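# Seat flat cable's loose end and close connector latch

## Task

Insert the loose end of the flat cable fully into the connector that is still empty and close the latch on that connector, while the cable's opposite end stays locked in the other connector.

## Robot and tools

Robot: two arms, left_arm and right_arm, each a six-joint arm with a parallel two-finger gripper. Their bases sit at about (+0.010, +0.331, 0) m for left_arm and (0, -0.322, 0) m for right_arm in the scene frame, each turned very slightly about z. Scene frame: origin at table-top height midway between the nominal bases, +x out over the table, +z up, left_arm on the +y side (arm names do not match image sides).

Frames: hand positions, orientations, Hand targets and wrist camera poses are reported in each arm's own base frame. Fixed cameras and the table use the scene frame. Motion offsets are taken along the axes of that arm's current Hand target. On the gripper, fingers extend along +z and separate along y; end_effector_position is the point between the pads, roughly 1 cm short of the fingertips.

execute_actions(actions, cameras): actions is a list of actions; each action is a table of 1 to 15 rows, one row per 1/30 s step, and a short table repeats its final row until 15 steps have passed. Every row holds 14 numbers in [-1, 1], covering both arms even if one is idle: left dx, dy, dz, rx, ry, rz, opening, then the same seven for right. The six pose numbers are an offset, not a pose: they are measured from the Hand target as it was when that action began, every row from that same start, so repeating an offset in a later action moves further. Scale: 1.0 equals 0.6 m for dx, dy, dz and 180 degrees for rotation; rx, ry, rz form a single rotation vector. opening is absolute: +1 fully open (0.094 m), -1 closed. cameras lists camera names, ["all"], or []; images come only when asked for or when actions is empty. An empty actions list also reports the scene number and other usually omitted lines.

move(target, speed, blend, opening_speed, grip_force, blocking, cameras): target is one 14-number row laid out like above, or a list of up to 15 such rows forming waypoints. Every waypoint is an offset from the same starting Hand targets, not from the previous waypoint; same 0.6 m / 180 degree scale; opening absolute. Paths are straight, finish together, take at least 0.5 s, and stop after 10 s even if unfinished. speed: m/s, 0.002 to 2.9, default 0.25 (turning up to twice that in rad/s), one value or one per waypoint. blend: corner rounding radius in metres per waypoint; 0 means stop at each. opening_speed: rate on the -1..1 opening scale per second, at least 0.2; use it to close gently. grip_force: per-pad limit in newtons, 10 to 50, one value or one per arm; it persists, and low values close slowly. blocking=false returns after about 0.5 s while the motion continues. Paths ignore obstacles and the other arm, and faster moves overshoot and strike harder. The result adds a move: line such as done, off_target, moving, held or fault, plus limits=paced (pose clipped) or limits=held (steps withheld). Done means at rest within 10 mm and 2 degrees; neither done nor off_target tells you about contact.

wait(seconds 0 to 10, cameras): lets time pass holding the last commands; a running move continues. stop(cameras): brakes a running move. zoom_image(camera, region [x0, y0, x1, y1] in pixels, at most 504 by 504): enlarges part of that camera's latest image. Cameras: cam_high, cam_low, cam_face, cam_latch, cam_slot, cam_left_wrist, cam_right_wrist, all 896x504. read_manual(section) returns licence text only. finished_scene(scene 1 or 2) ends the scene permanently; the cable must stay seated and latched without the robot.

Results: end_effector_position (m) and end_effector_quat_wxyz per arm; Hand target, the last commanded pose after clipping, which next offsets start from; Tool commands; grip_measured on the opening scale (reads up to about 2.5 mm wide when empty, and narrower than a squeezed part); Joint positions, whose last value per arm is the finger opening in metres; Joint velocities, omitted or marked within noise when still; joint torques, which include gravity and friction, and joints 1 to 3 wrap at ±28 N m. MOTOR HOT appears at 75 °C; at 90 °C an OVER-TEMPERATURE FAULT folds that arm for the rest of the scene.

Control notes: commanded orientation is clipped to within 40 degrees of the current one each step. Grippers often rest a few cm short of the Hand target because of friction and weight; sending all six pose numbers as 0 asks for the target again, and any remaining gap can be sent as an extra offset. To keep a gripper's opening unchanged, resend its current value, since 0 means half open. An arm blocked by something keeps pushing; end it by commanding a target back past the gripper. Paths near an arm's own base can flip its shoulder, so go around. With the wrist near the first joint axis, small moves can swing the arm.

Avoid: arms or grippers touching each other or a gripper closing on the other's fingers; hard hits on fixed parts; fast contact and targets far past contact; dropping or releasing moving parts; anything leaving the table; strain on wrist camera cables; holding stretched or pushing poses that heat motors; fault stops.

Each tool is called after "Call:" as name(argument=value, ...) on one line, values as JSON.

## Session

Call:
execute_actions(actions=[])

Scene clock: 0.00 s.
left_arm: end_effector_position=(+0.2237, -0.0945, +0.3098) grip_measured=+1.000 end_effector_quat_wxyz=(+0.406, +0.030, +0.894, -0.186) | right_arm: end_effector_position=(+0.2134, +0.0737, +0.3977) grip_measured=+1.000 end_effector_quat_wxyz=(+0.566, +0.129, +0.808, +0.094)
Joint positions: left_arm=[-0.317 0.821 1.214 -1.043 0.118 -0.308 0.094] | right_arm=[1.016 0.866 1.415 -1.147 0.921 0.82 0.094]
Joint velocities: within noise
Joint torques (N m): no reading
Heat: left arm: 30 °C; right arm: 32 °C.
Hand target: left_arm +0.2235, -0.0945, +0.3167; +0.415, +0.032, +0.889, -0.189 | right_arm +0.2128, +0.0706, +0.4016; +0.571, +0.133, +0.805, +0.094
Tool commands: left_gripper/opening=+1.0 right_gripper/opening=+1.0

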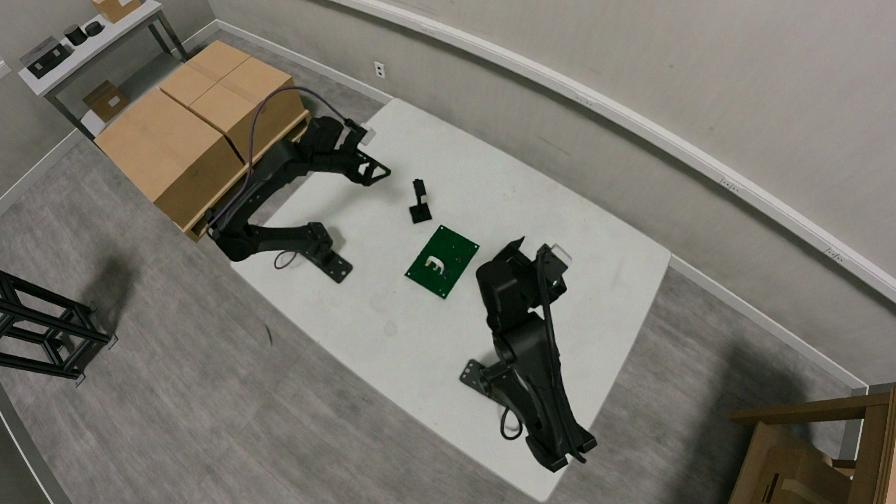

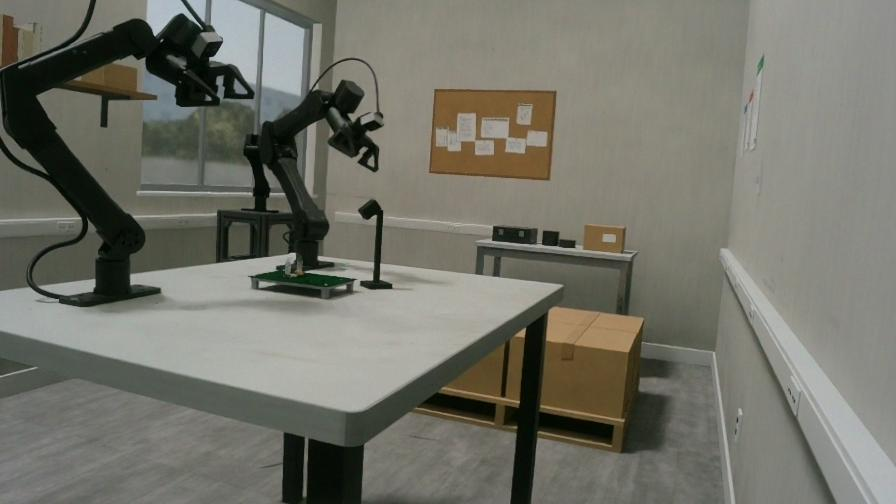

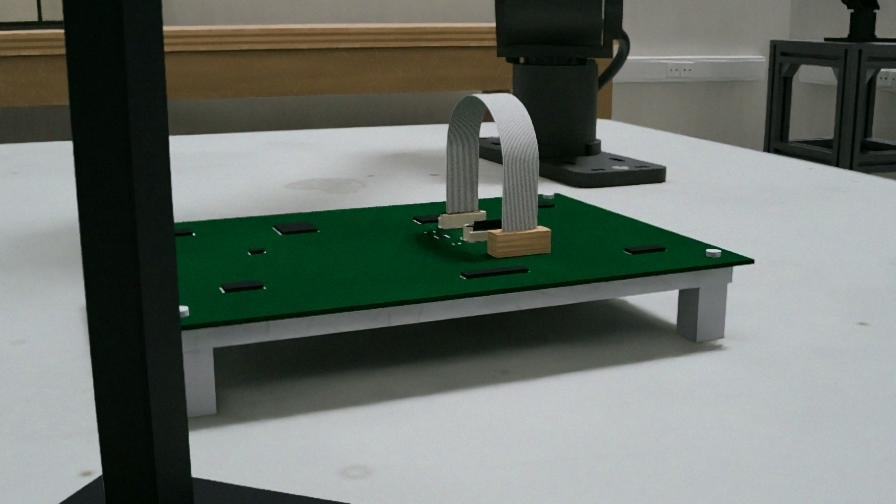

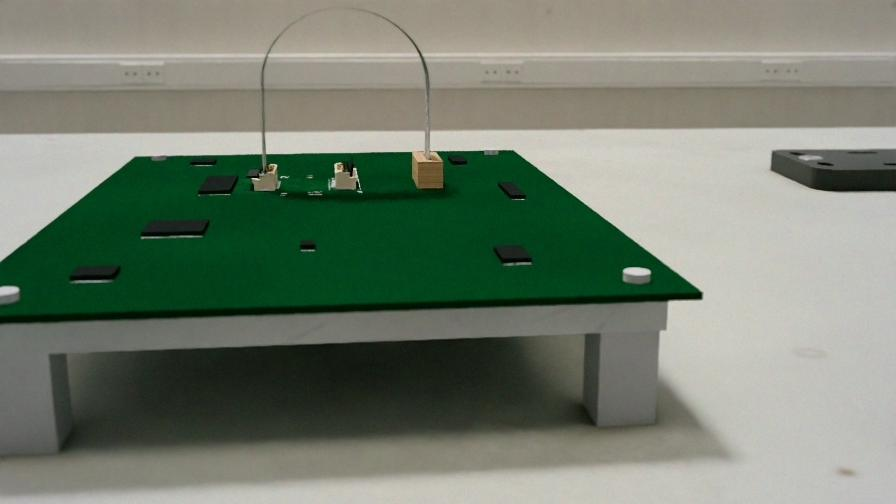

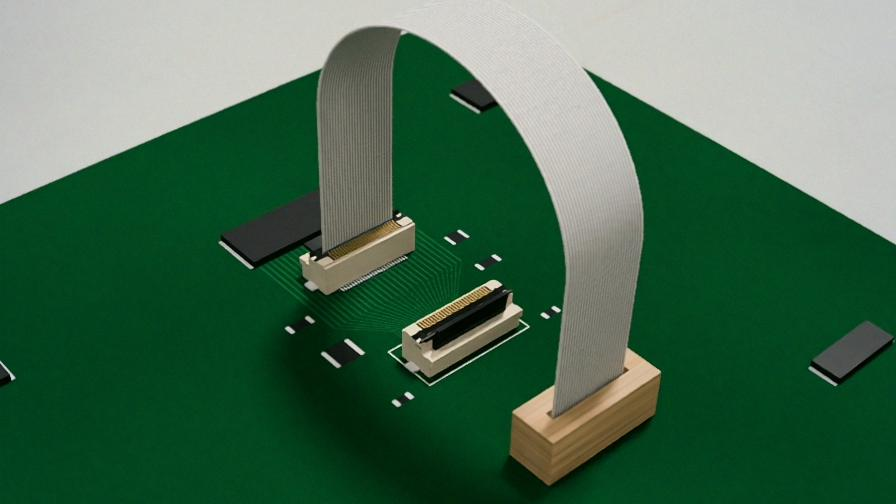

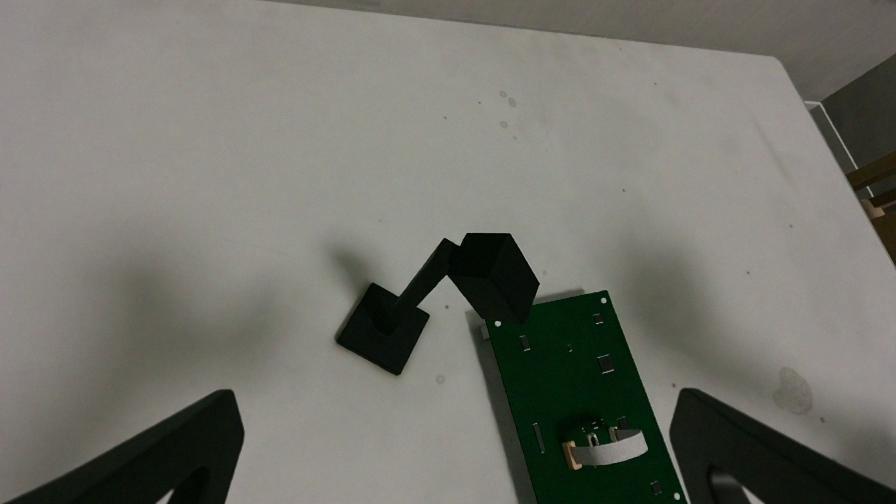

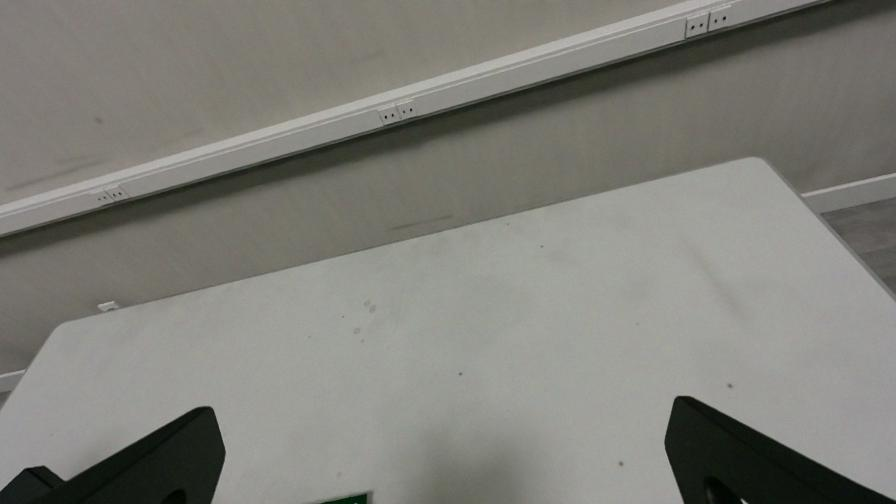

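Call:
zoom_image(camera="cam_slot", region=[280, 180, 680, 490])

Call:
zoom_image(camera="cam_latch", region=[220, 130, 480, 220])

Call:
zoom_image(camera="cam_left_wrist", region=[480, 280, 700, 504])

Call:
zoom_image(camera="cam_high", region=[390, 160, 500, 310])

Call:
zoom_image(camera="cam_face", region=[400, 80, 660, 280])

Scaled by 1.260 from the camera's 896x504 image, which has a finer 1280x720 frame.

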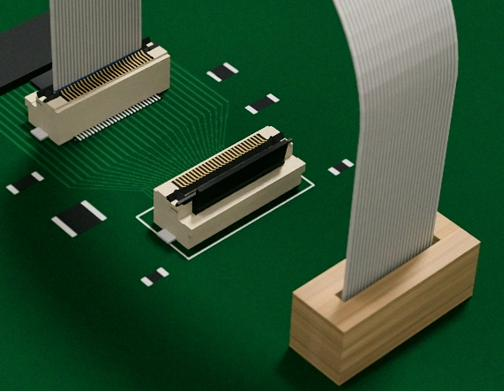

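Scaled by 1.938 from the camera's 896x504 image, which has a finer 1280x720 frame.

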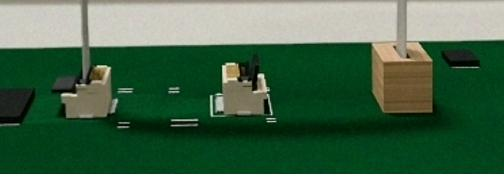

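Scaled by 2.250 from the camera's 896x504 image, which has a finer 1280x720 frame.

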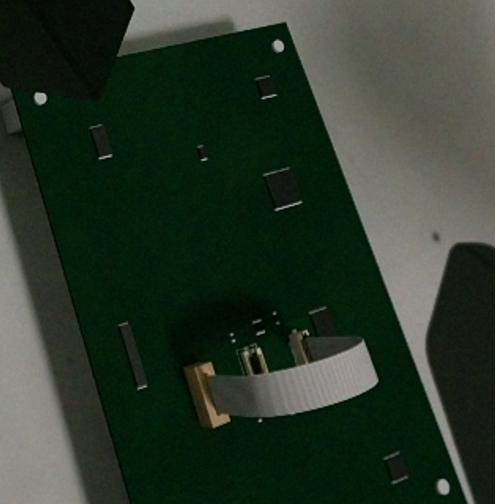

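Scaled by 3.360 from the camera's 896x504 image, which has a finer 1280x720 frame.

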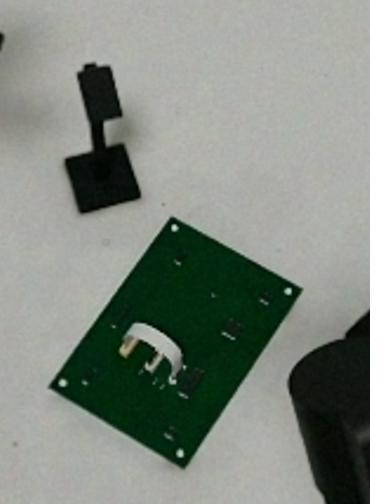

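Scaled by 1.938 from the camera's 896x504 image, which has a finer 1280x720 frame.

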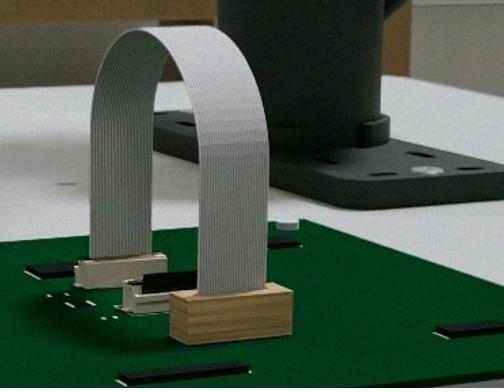

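Call:
zoom_image(camera="cam_slot", region=[280, 190, 430, 300])

Call:
zoom_image(camera="cam_slot", region=[380, 270, 540, 390])

Call:
zoom_image(camera="cam_latch", region=[240, 150, 290, 205])

Call:
zoom_image(camera="cam_latch", region=[320, 150, 370, 205])

Call:
zoom_image(camera="cam_face", region=[410, 190, 560, 270])

Scaled by 3.360 from the camera's 896x504 image, which has a finer 1280x720 frame.

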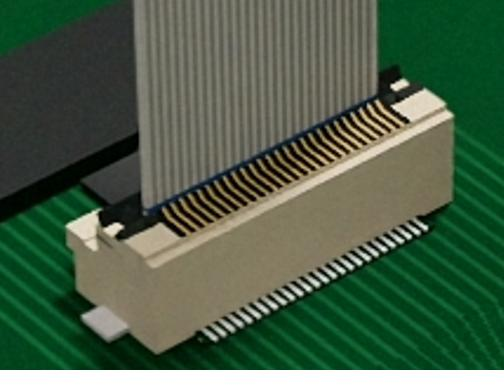

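Scaled by 3.150 from the camera's 896x504 image, which has a finer 1280x720 frame.

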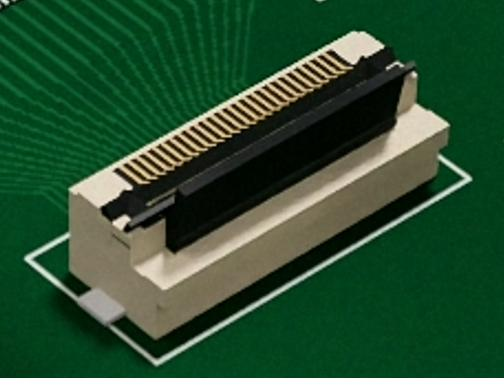

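Scaled by 9.164 from the camera's 896x504 image, which has a finer 1280x720 frame.

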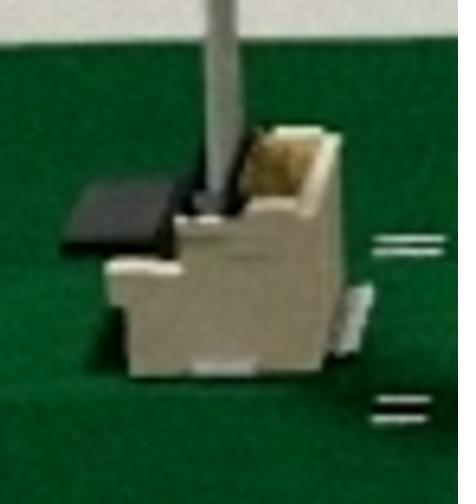

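Scaled by 9.164 from the camera's 896x504 image, which has a finer 1280x720 frame.

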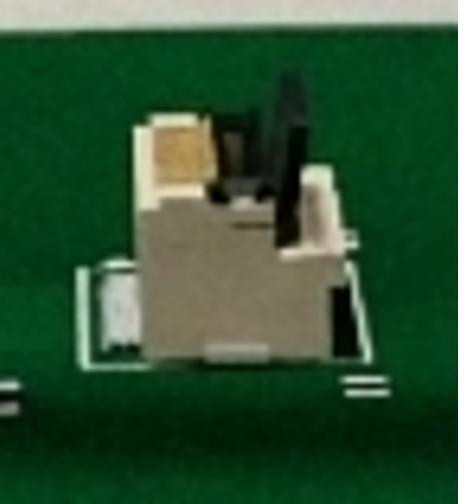

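Scaled by 3.360 from the camera's 896x504 image, which has a finer 1280x720 frame.

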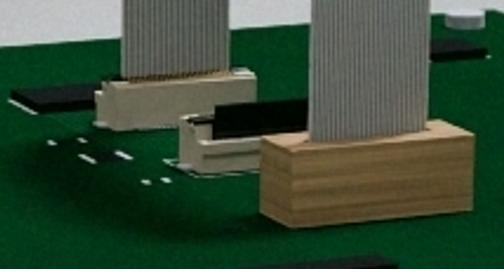

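Call:
move(target=[0,0,0,0,0,0,1,0.5528,0.3123,-0.0373,0.0596,0.1634,-0.0792,-0.4], speed=0.3, cameras=["all"])

Scene clock: 22.67 s.
left_arm: end_effector_position=(+0.2237, -0.0945, +0.3098) grip_measured=+1.000 end_effector_quat_wxyz=(+0.406, +0.030, +0.894, -0.186) | right_arm: end_effector_position=(+0.1067, +0.3511, +0.1624) grip_measured=-0.398 end_effector_quat_wxyz=(+0.333, +0.051, +0.941, -0.031)
Joint positions: left_arm=[-0.317 0.821 1.214 -1.043 0.118 -0.308 0.094] | right_arm=[1.584 1.981 1.785 -1.505 0.671 1.738 0.028]
Joint torques (N m): left_arm=[0.12 -0.27 8.21 1.55 0 0.03] | right_arm=[0.31 -8.44 6.15 -0.07 0.49 0.11]
Heat: left arm: 33 °C; right arm: 32 °C.
Hand target: left_arm +0.2235, -0.0945, +0.3167; +0.415, +0.032, +0.889, -0.189 | right_arm +0.1078, +0.3550, +0.1696; +0.341, +0.057, +0.938, -0.020
Off the commanded pose: left_arm 0.007 m, 1 deg | right_arm 0.008 m, 2 deg.
move: done

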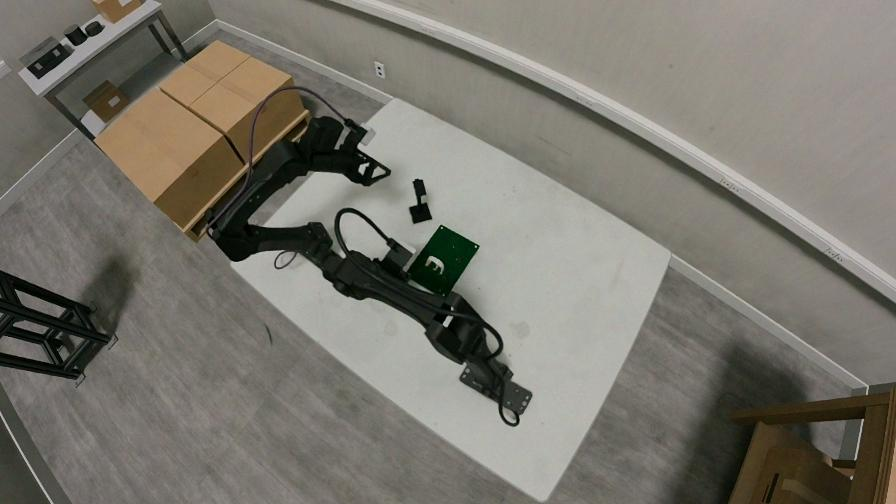

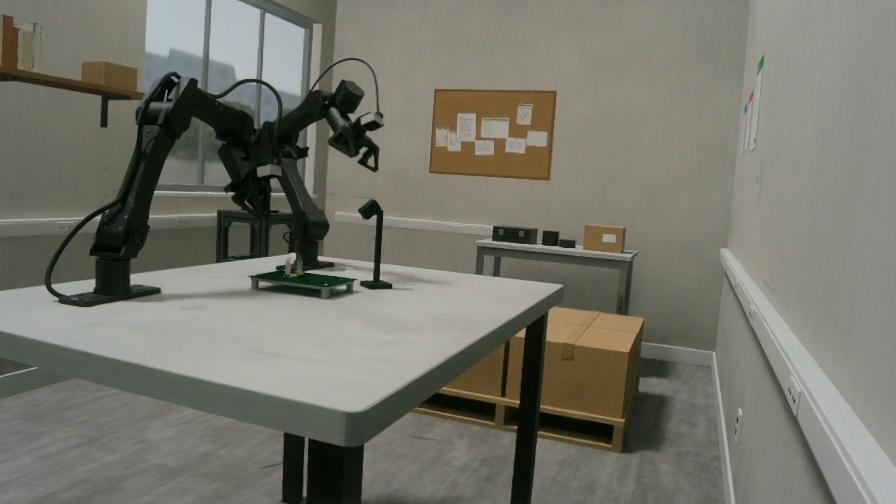

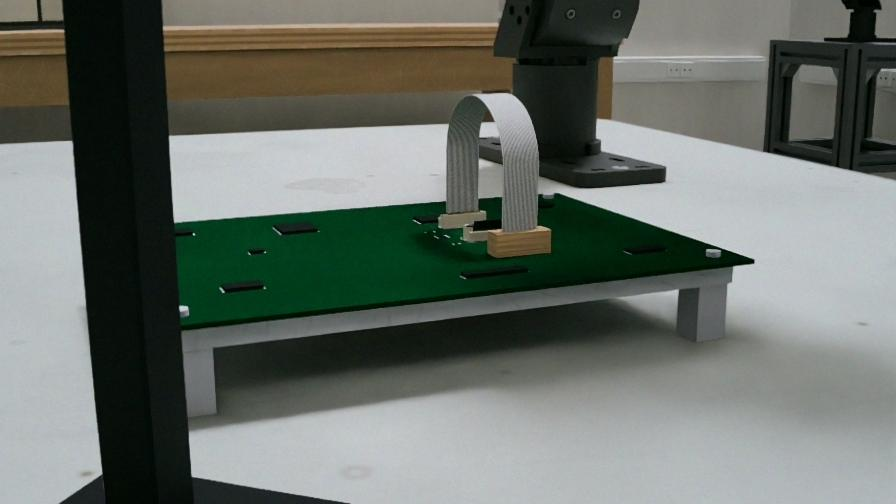

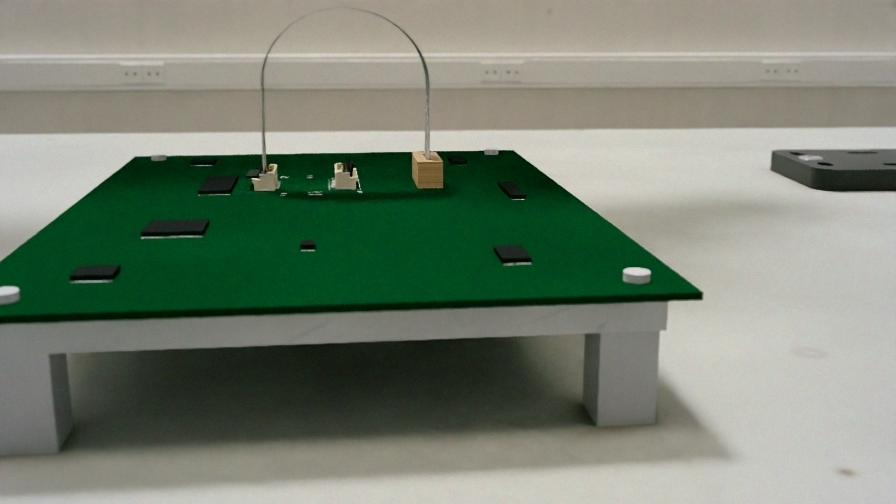

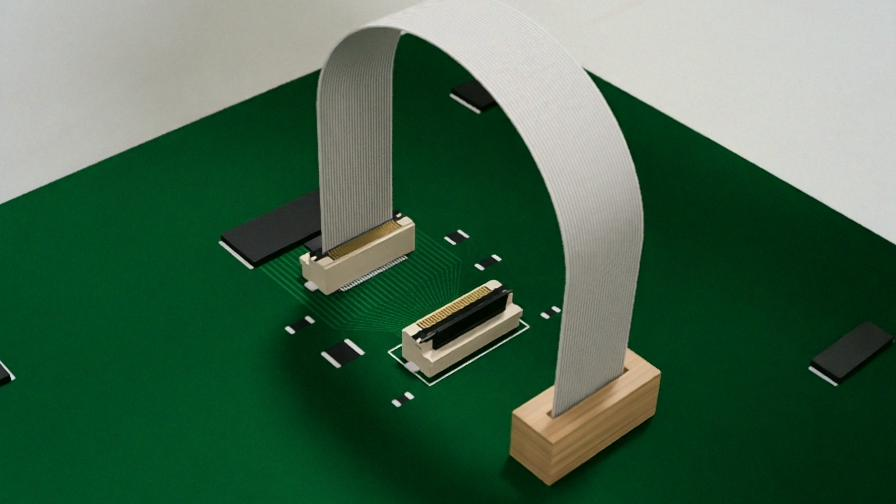

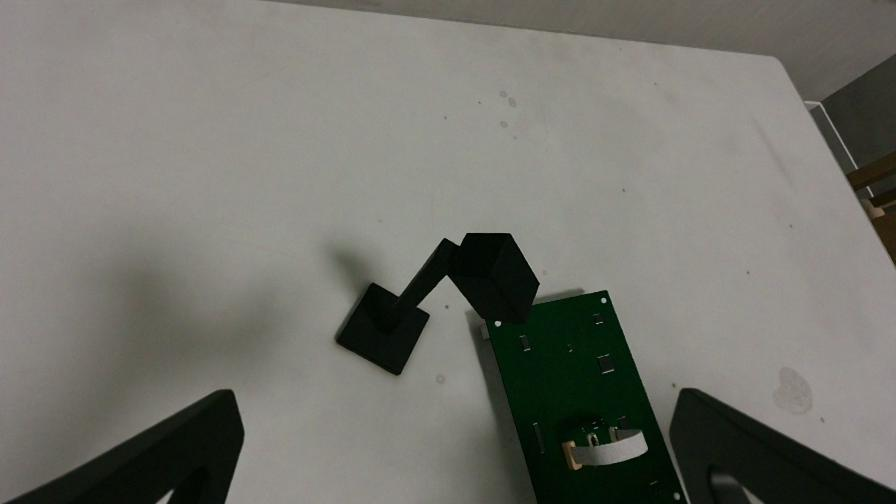

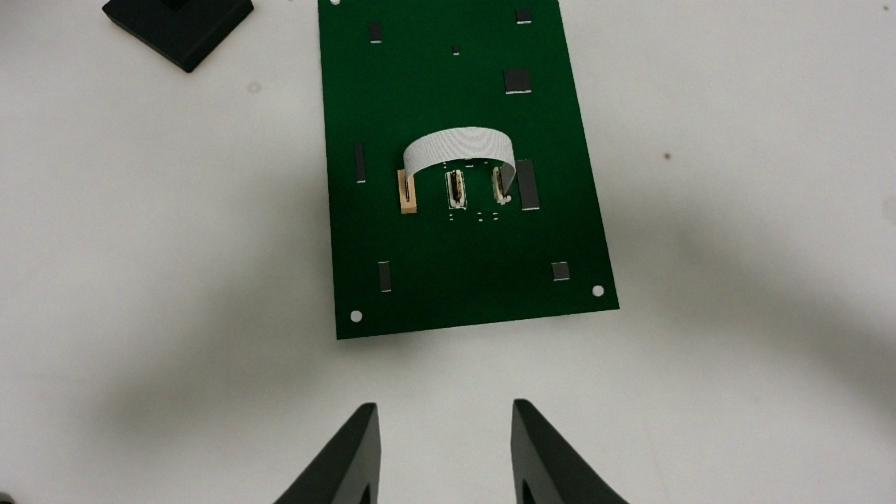

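Call:
move(target=[0,0,0,0,0,0,1,-0.0223,0.0262,0.1382,-0.0228,0,-0.0272,-0.4], speed=0.15, cameras=["cam_right_wrist","cam_latch","cam_slot","cam_face"])

Scene clock: 30.33 s.
left_arm: end_effector_position=(+0.2237, -0.0945, +0.3098) grip_measured=+1.000 end_effector_quat_wxyz=(+0.406, +0.030, +0.894, -0.186) | right_arm: end_effector_position=(+0.1687, +0.3615, +0.0994) grip_measured=-0.398 end_effector_quat_wxyz=(+0.329, -0.005, +0.944, -0.023)
Joint positions: left_arm=[-0.317 0.821 1.214 -1.043 0.118 -0.308 0.094] | right_arm=[1.416 1.965 1.518 -1.052 0.67 1.38 0.028]
Joint torques (N m): left_arm=[0.13 -0.31 8.2 1.59 -0.03 -0.01] | right_arm=[-0.25 -11.62 3.92 0.48 0.48 -0.01]
Heat: left arm: 33 °C; right arm: 33 °C.
Hand target: left_arm +0.2235, -0.0945, +0.3167; +0.415, +0.032, +0.889, -0.189 | right_arm +0.1728, +0.3629, +0.1147; +0.342, +0.005, +0.940, -0.001
Off the commanded pose: left_arm 0.007 m, 1 deg | right_arm 0.016 m, 3 deg.
move: off_target (right_arm)
Images, in order (width x height): cam_face 896x504, cam_latch 896x504, cam_slot 896x504, cam_right_wrist 896x504.

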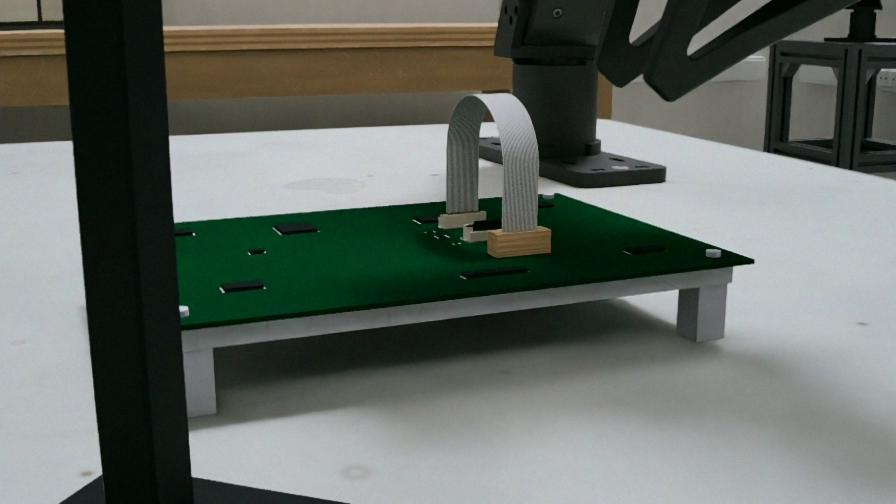

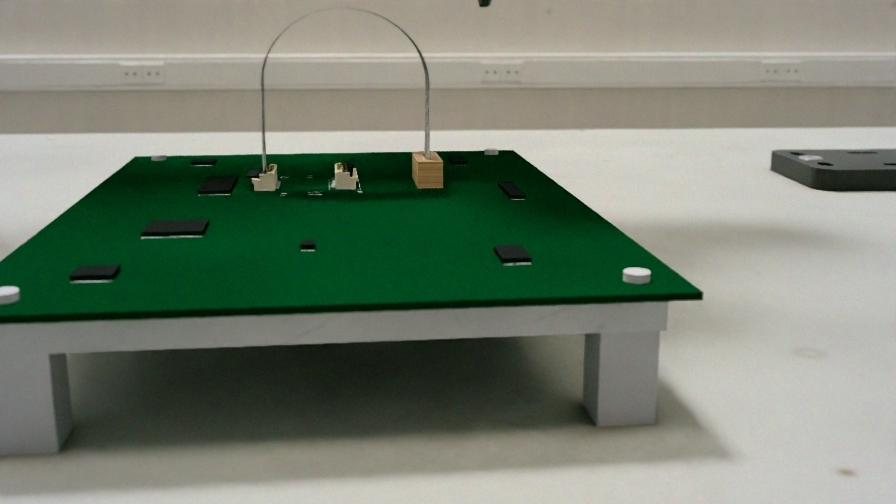

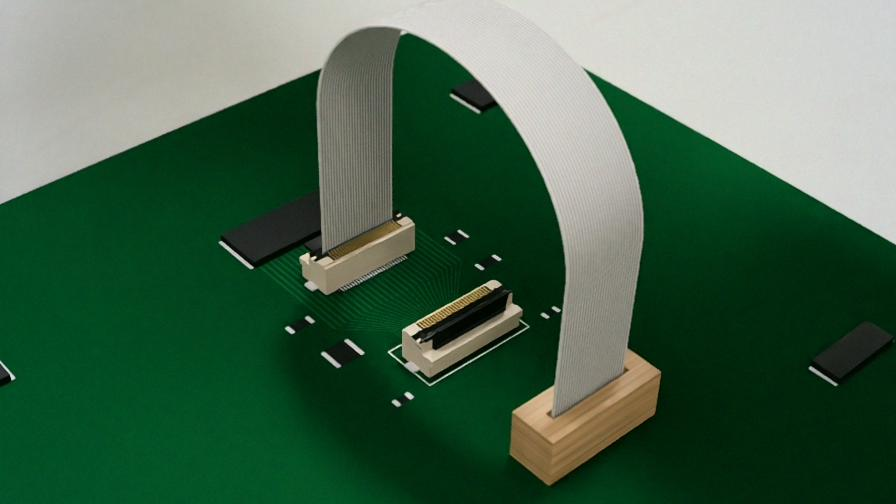

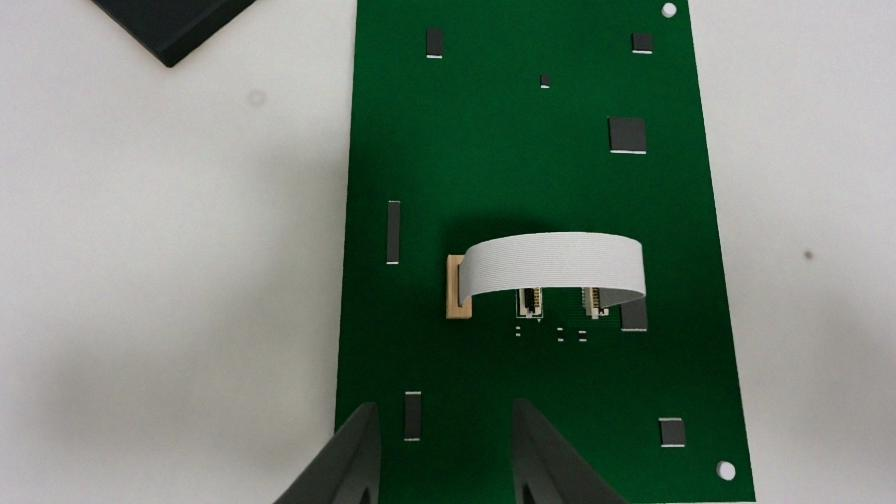

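Call:
move(target=[0,0,0,0,0,0,1,-0.0108,-0.0103,0.089,-0.0115,0,0.0096,-0.4], speed=0.08, cameras=["cam_right_wrist","cam_latch","cam_slot","cam_face"])

Scene clock: 36.70 s.
left_arm: end_effector_position=(+0.2237, -0.0945, +0.3098) grip_measured=+1.000 end_effector_quat_wxyz=(+0.406, +0.030, +0.894, -0.186) | right_arm: end_effector_position=(+0.2063, +0.3536, +0.0604) grip_measured=-0.398 end_effector_quat_wxyz=(+0.326, +0.001, +0.945, -0.002)
Joint positions: left_arm=[-0.317 0.821 1.214 -1.043 0.118 -0.308 0.094] | right_arm=[1.306 1.954 1.339 -0.759 0.638 1.242 0.028]
Joint torques (N m): left_arm=[-0.01 -0.27 8.2 1.57 -0.01 -0.01] | right_arm=[-0.4 -11.69 3.96 0.72 0.47 -0.01]
Heat: left arm: 33 °C; right arm: 33 °C.
Hand target: left_arm +0.2235, -0.0945, +0.3167; +0.415, +0.032, +0.889, -0.189 | right_arm +0.2120, +0.3564, +0.0780; +0.342, +0.013, +0.939, +0.021
Off the commanded pose: left_arm 0.007 m, 1 deg | right_arm 0.019 m, 4 deg.
move: off_target (right_arm)
Images, in order (width x height): cam_face 896x504, cam_latch 896x504, cam_slot 896x504, cam_right_wrist 896x504.

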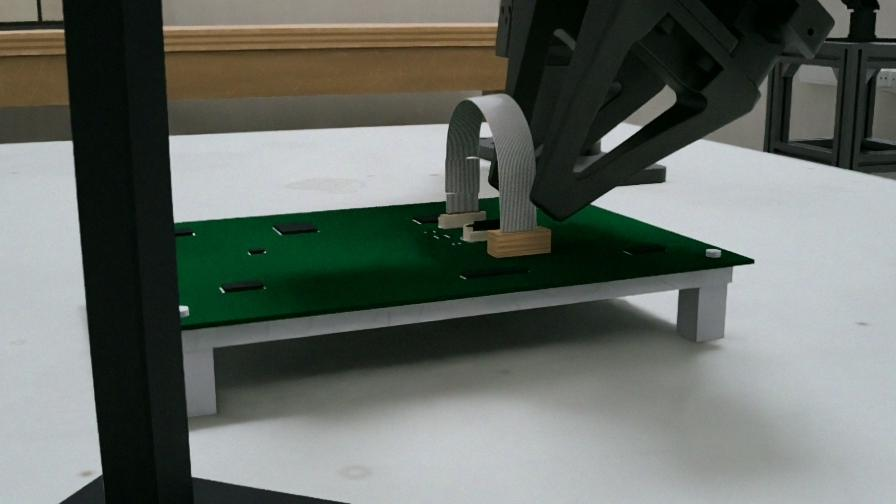

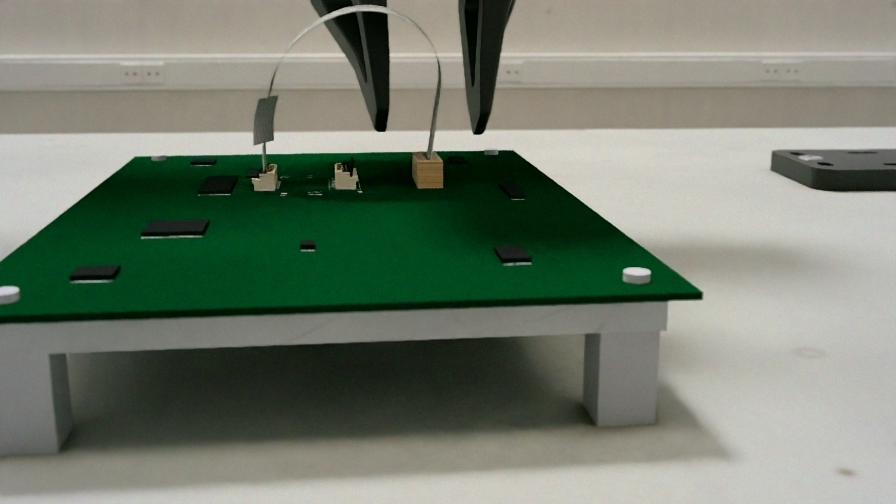

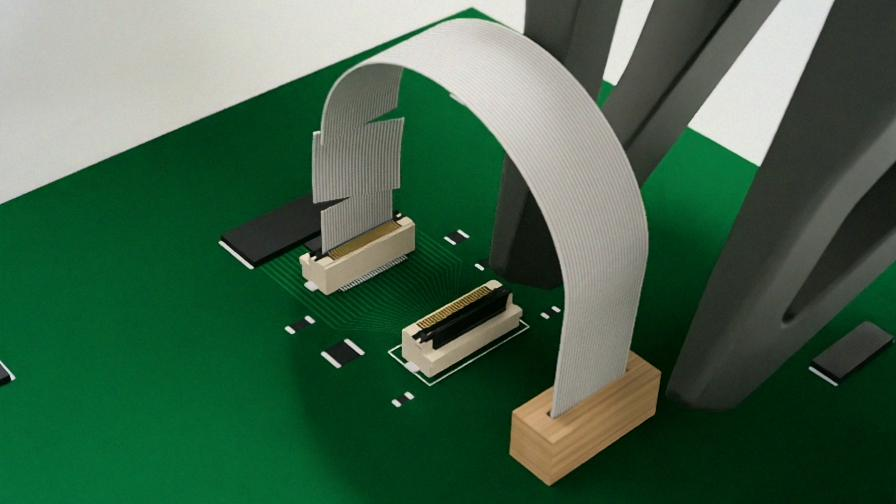

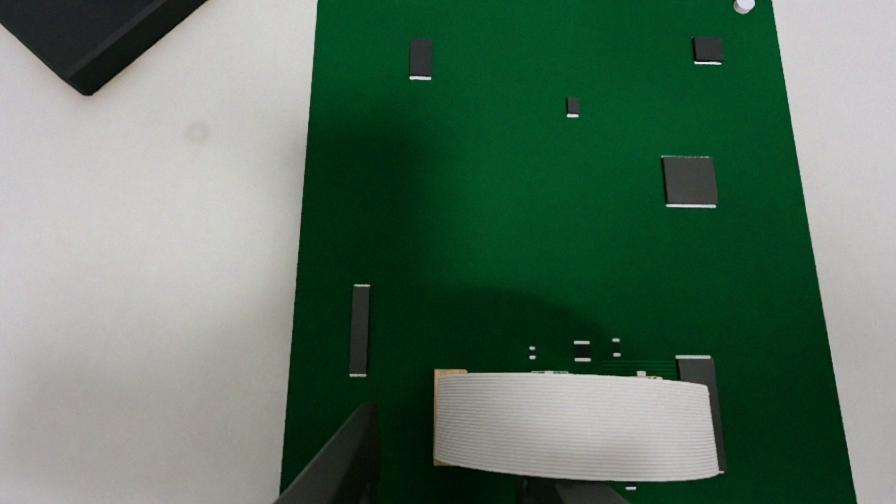

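Call:
move(target=[0,0,0,0,0,0,1,-0.0046,0,0.0046,0,0,0,-0.8], speed=0.05, opening_speed=0.4, cameras=["cam_right_wrist","cam_latch","cam_slot"])

Scene clock: 46.60 s.
left_arm: end_effector_position=(+0.2237, -0.0945, +0.3098) grip_measured=+1.000 end_effector_quat_wxyz=(+0.406, +0.030, +0.894, -0.186) | right_arm: end_effector_position=(+0.2093, +0.3539, +0.0605) grip_measured=-0.798 end_effector_quat_wxyz=(+0.326, +0.000, +0.945, -0.001)
Joint positions: left_arm=[-0.317 0.821 1.214 -1.043 0.118 -0.308 0.094] | right_arm=[1.298 1.954 1.339 -0.751 0.636 1.229 0.01]
Joint torques (N m): left_arm=[-0.14 -0.31 8.2 1.6 -0.01 0.01] | right_arm=[-0.58 -11.52 4.07 0.73 0.47 -0.01]
Heat: left arm: 34 °C; right arm: 33 °C.
Hand target: left_arm +0.2235, -0.0945, +0.3167; +0.415, +0.032, +0.889, -0.189 | right_arm +0.2159, +0.3563, +0.0776; +0.342, +0.013, +0.939, +0.021
Off the commanded pose: left_arm 0.007 m, 1 deg | right_arm 0.019 m, 4 deg.
move: off_target (right_arm)
Images, in order (width x height): cam_latch 896x504, cam_slot 896x504, cam_right_wrist 896x504.

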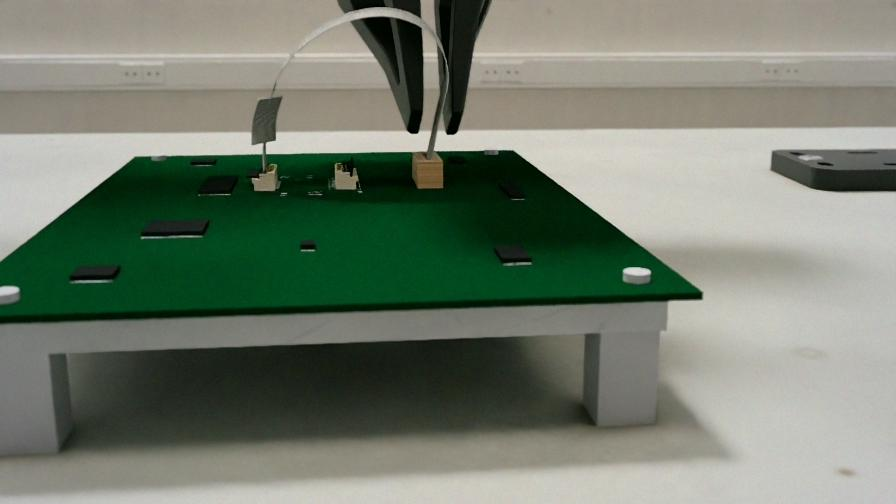

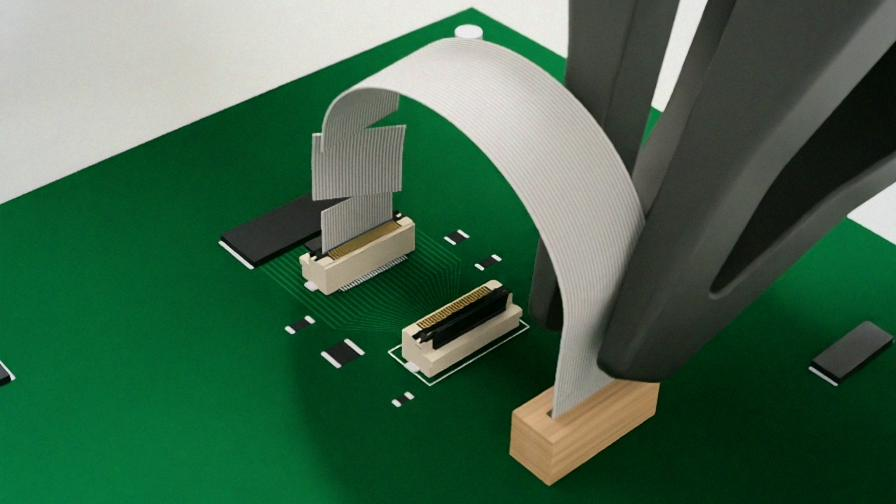

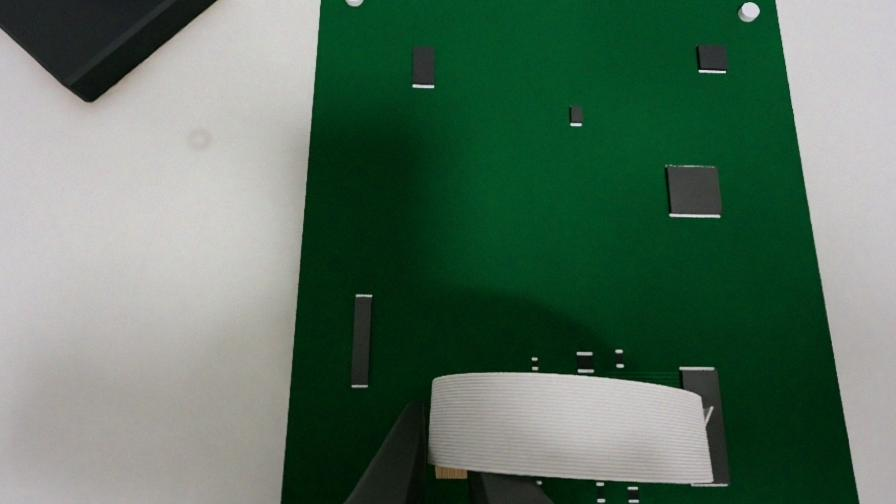

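Call:
move(target=[0,0,0,0,0,0,1,0.0512,0.0008,-0.0917,0,-0.111,0,-0.6], speed=0.1, cameras=["cam_right_wrist","cam_latch","cam_slot"])

Scene clock: 53.87 s.
left_arm: end_effector_position=(+0.2237, -0.0945, +0.3098) grip_measured=+1.000 end_effector_quat_wxyz=(+0.406, +0.030, +0.894, -0.186) | right_arm: end_effector_position=(+0.1544, +0.3552, +0.0952) grip_measured=-0.602 end_effector_quat_wxyz=(+0.482, +0.014, +0.876, +0.021)
Joint positions: left_arm=[-0.317 0.821 1.214 -1.043 0.118 -0.308 0.094] | right_arm=[1.562 1.946 1.287 -0.855 1.006 1.562 0.019]
Joint torques (N m): left_arm=[0.1 -0.16 8.25 1.56 -0.03 0.02] | right_arm=[0.29 -7.16 5.22 0.15 0.78 0.11]
Heat: left arm: 34 °C; right arm: 34 °C.
Hand target: left_arm +0.2235, -0.0945, +0.3167; +0.415, +0.032, +0.889, -0.189 | right_arm +0.1570, +0.3564, +0.1000; +0.499, +0.017, +0.866, +0.018
Off the commanded pose: left_arm 0.007 m, 1 deg | right_arm 0.006 m, 2 deg.
move: done
Images, in order (width x height): cam_latch 896x504, cam_slot 896x504, cam_right_wrist 896x504.

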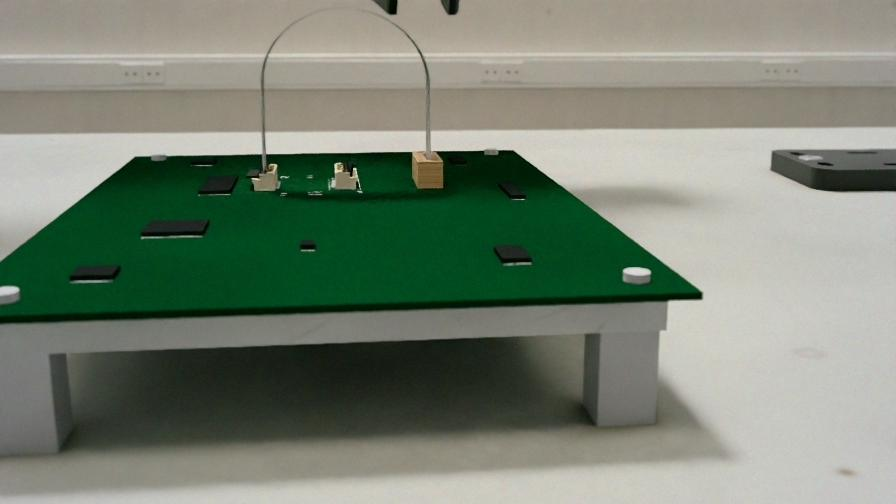

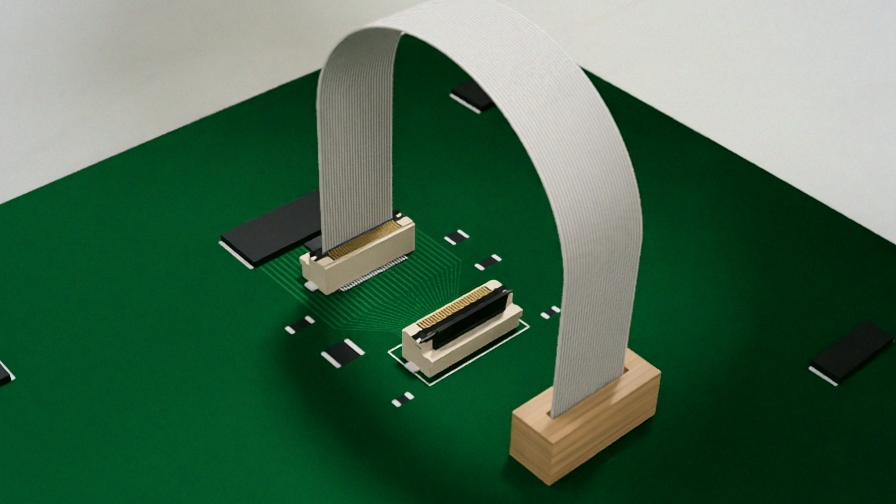

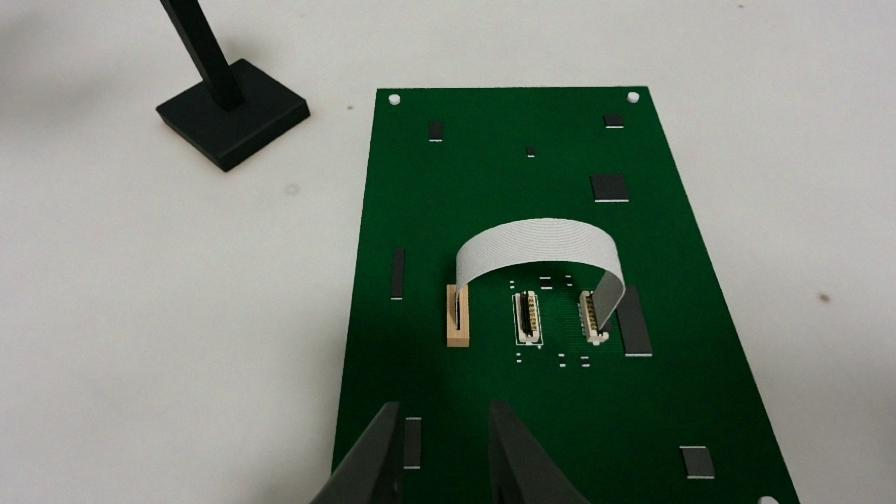

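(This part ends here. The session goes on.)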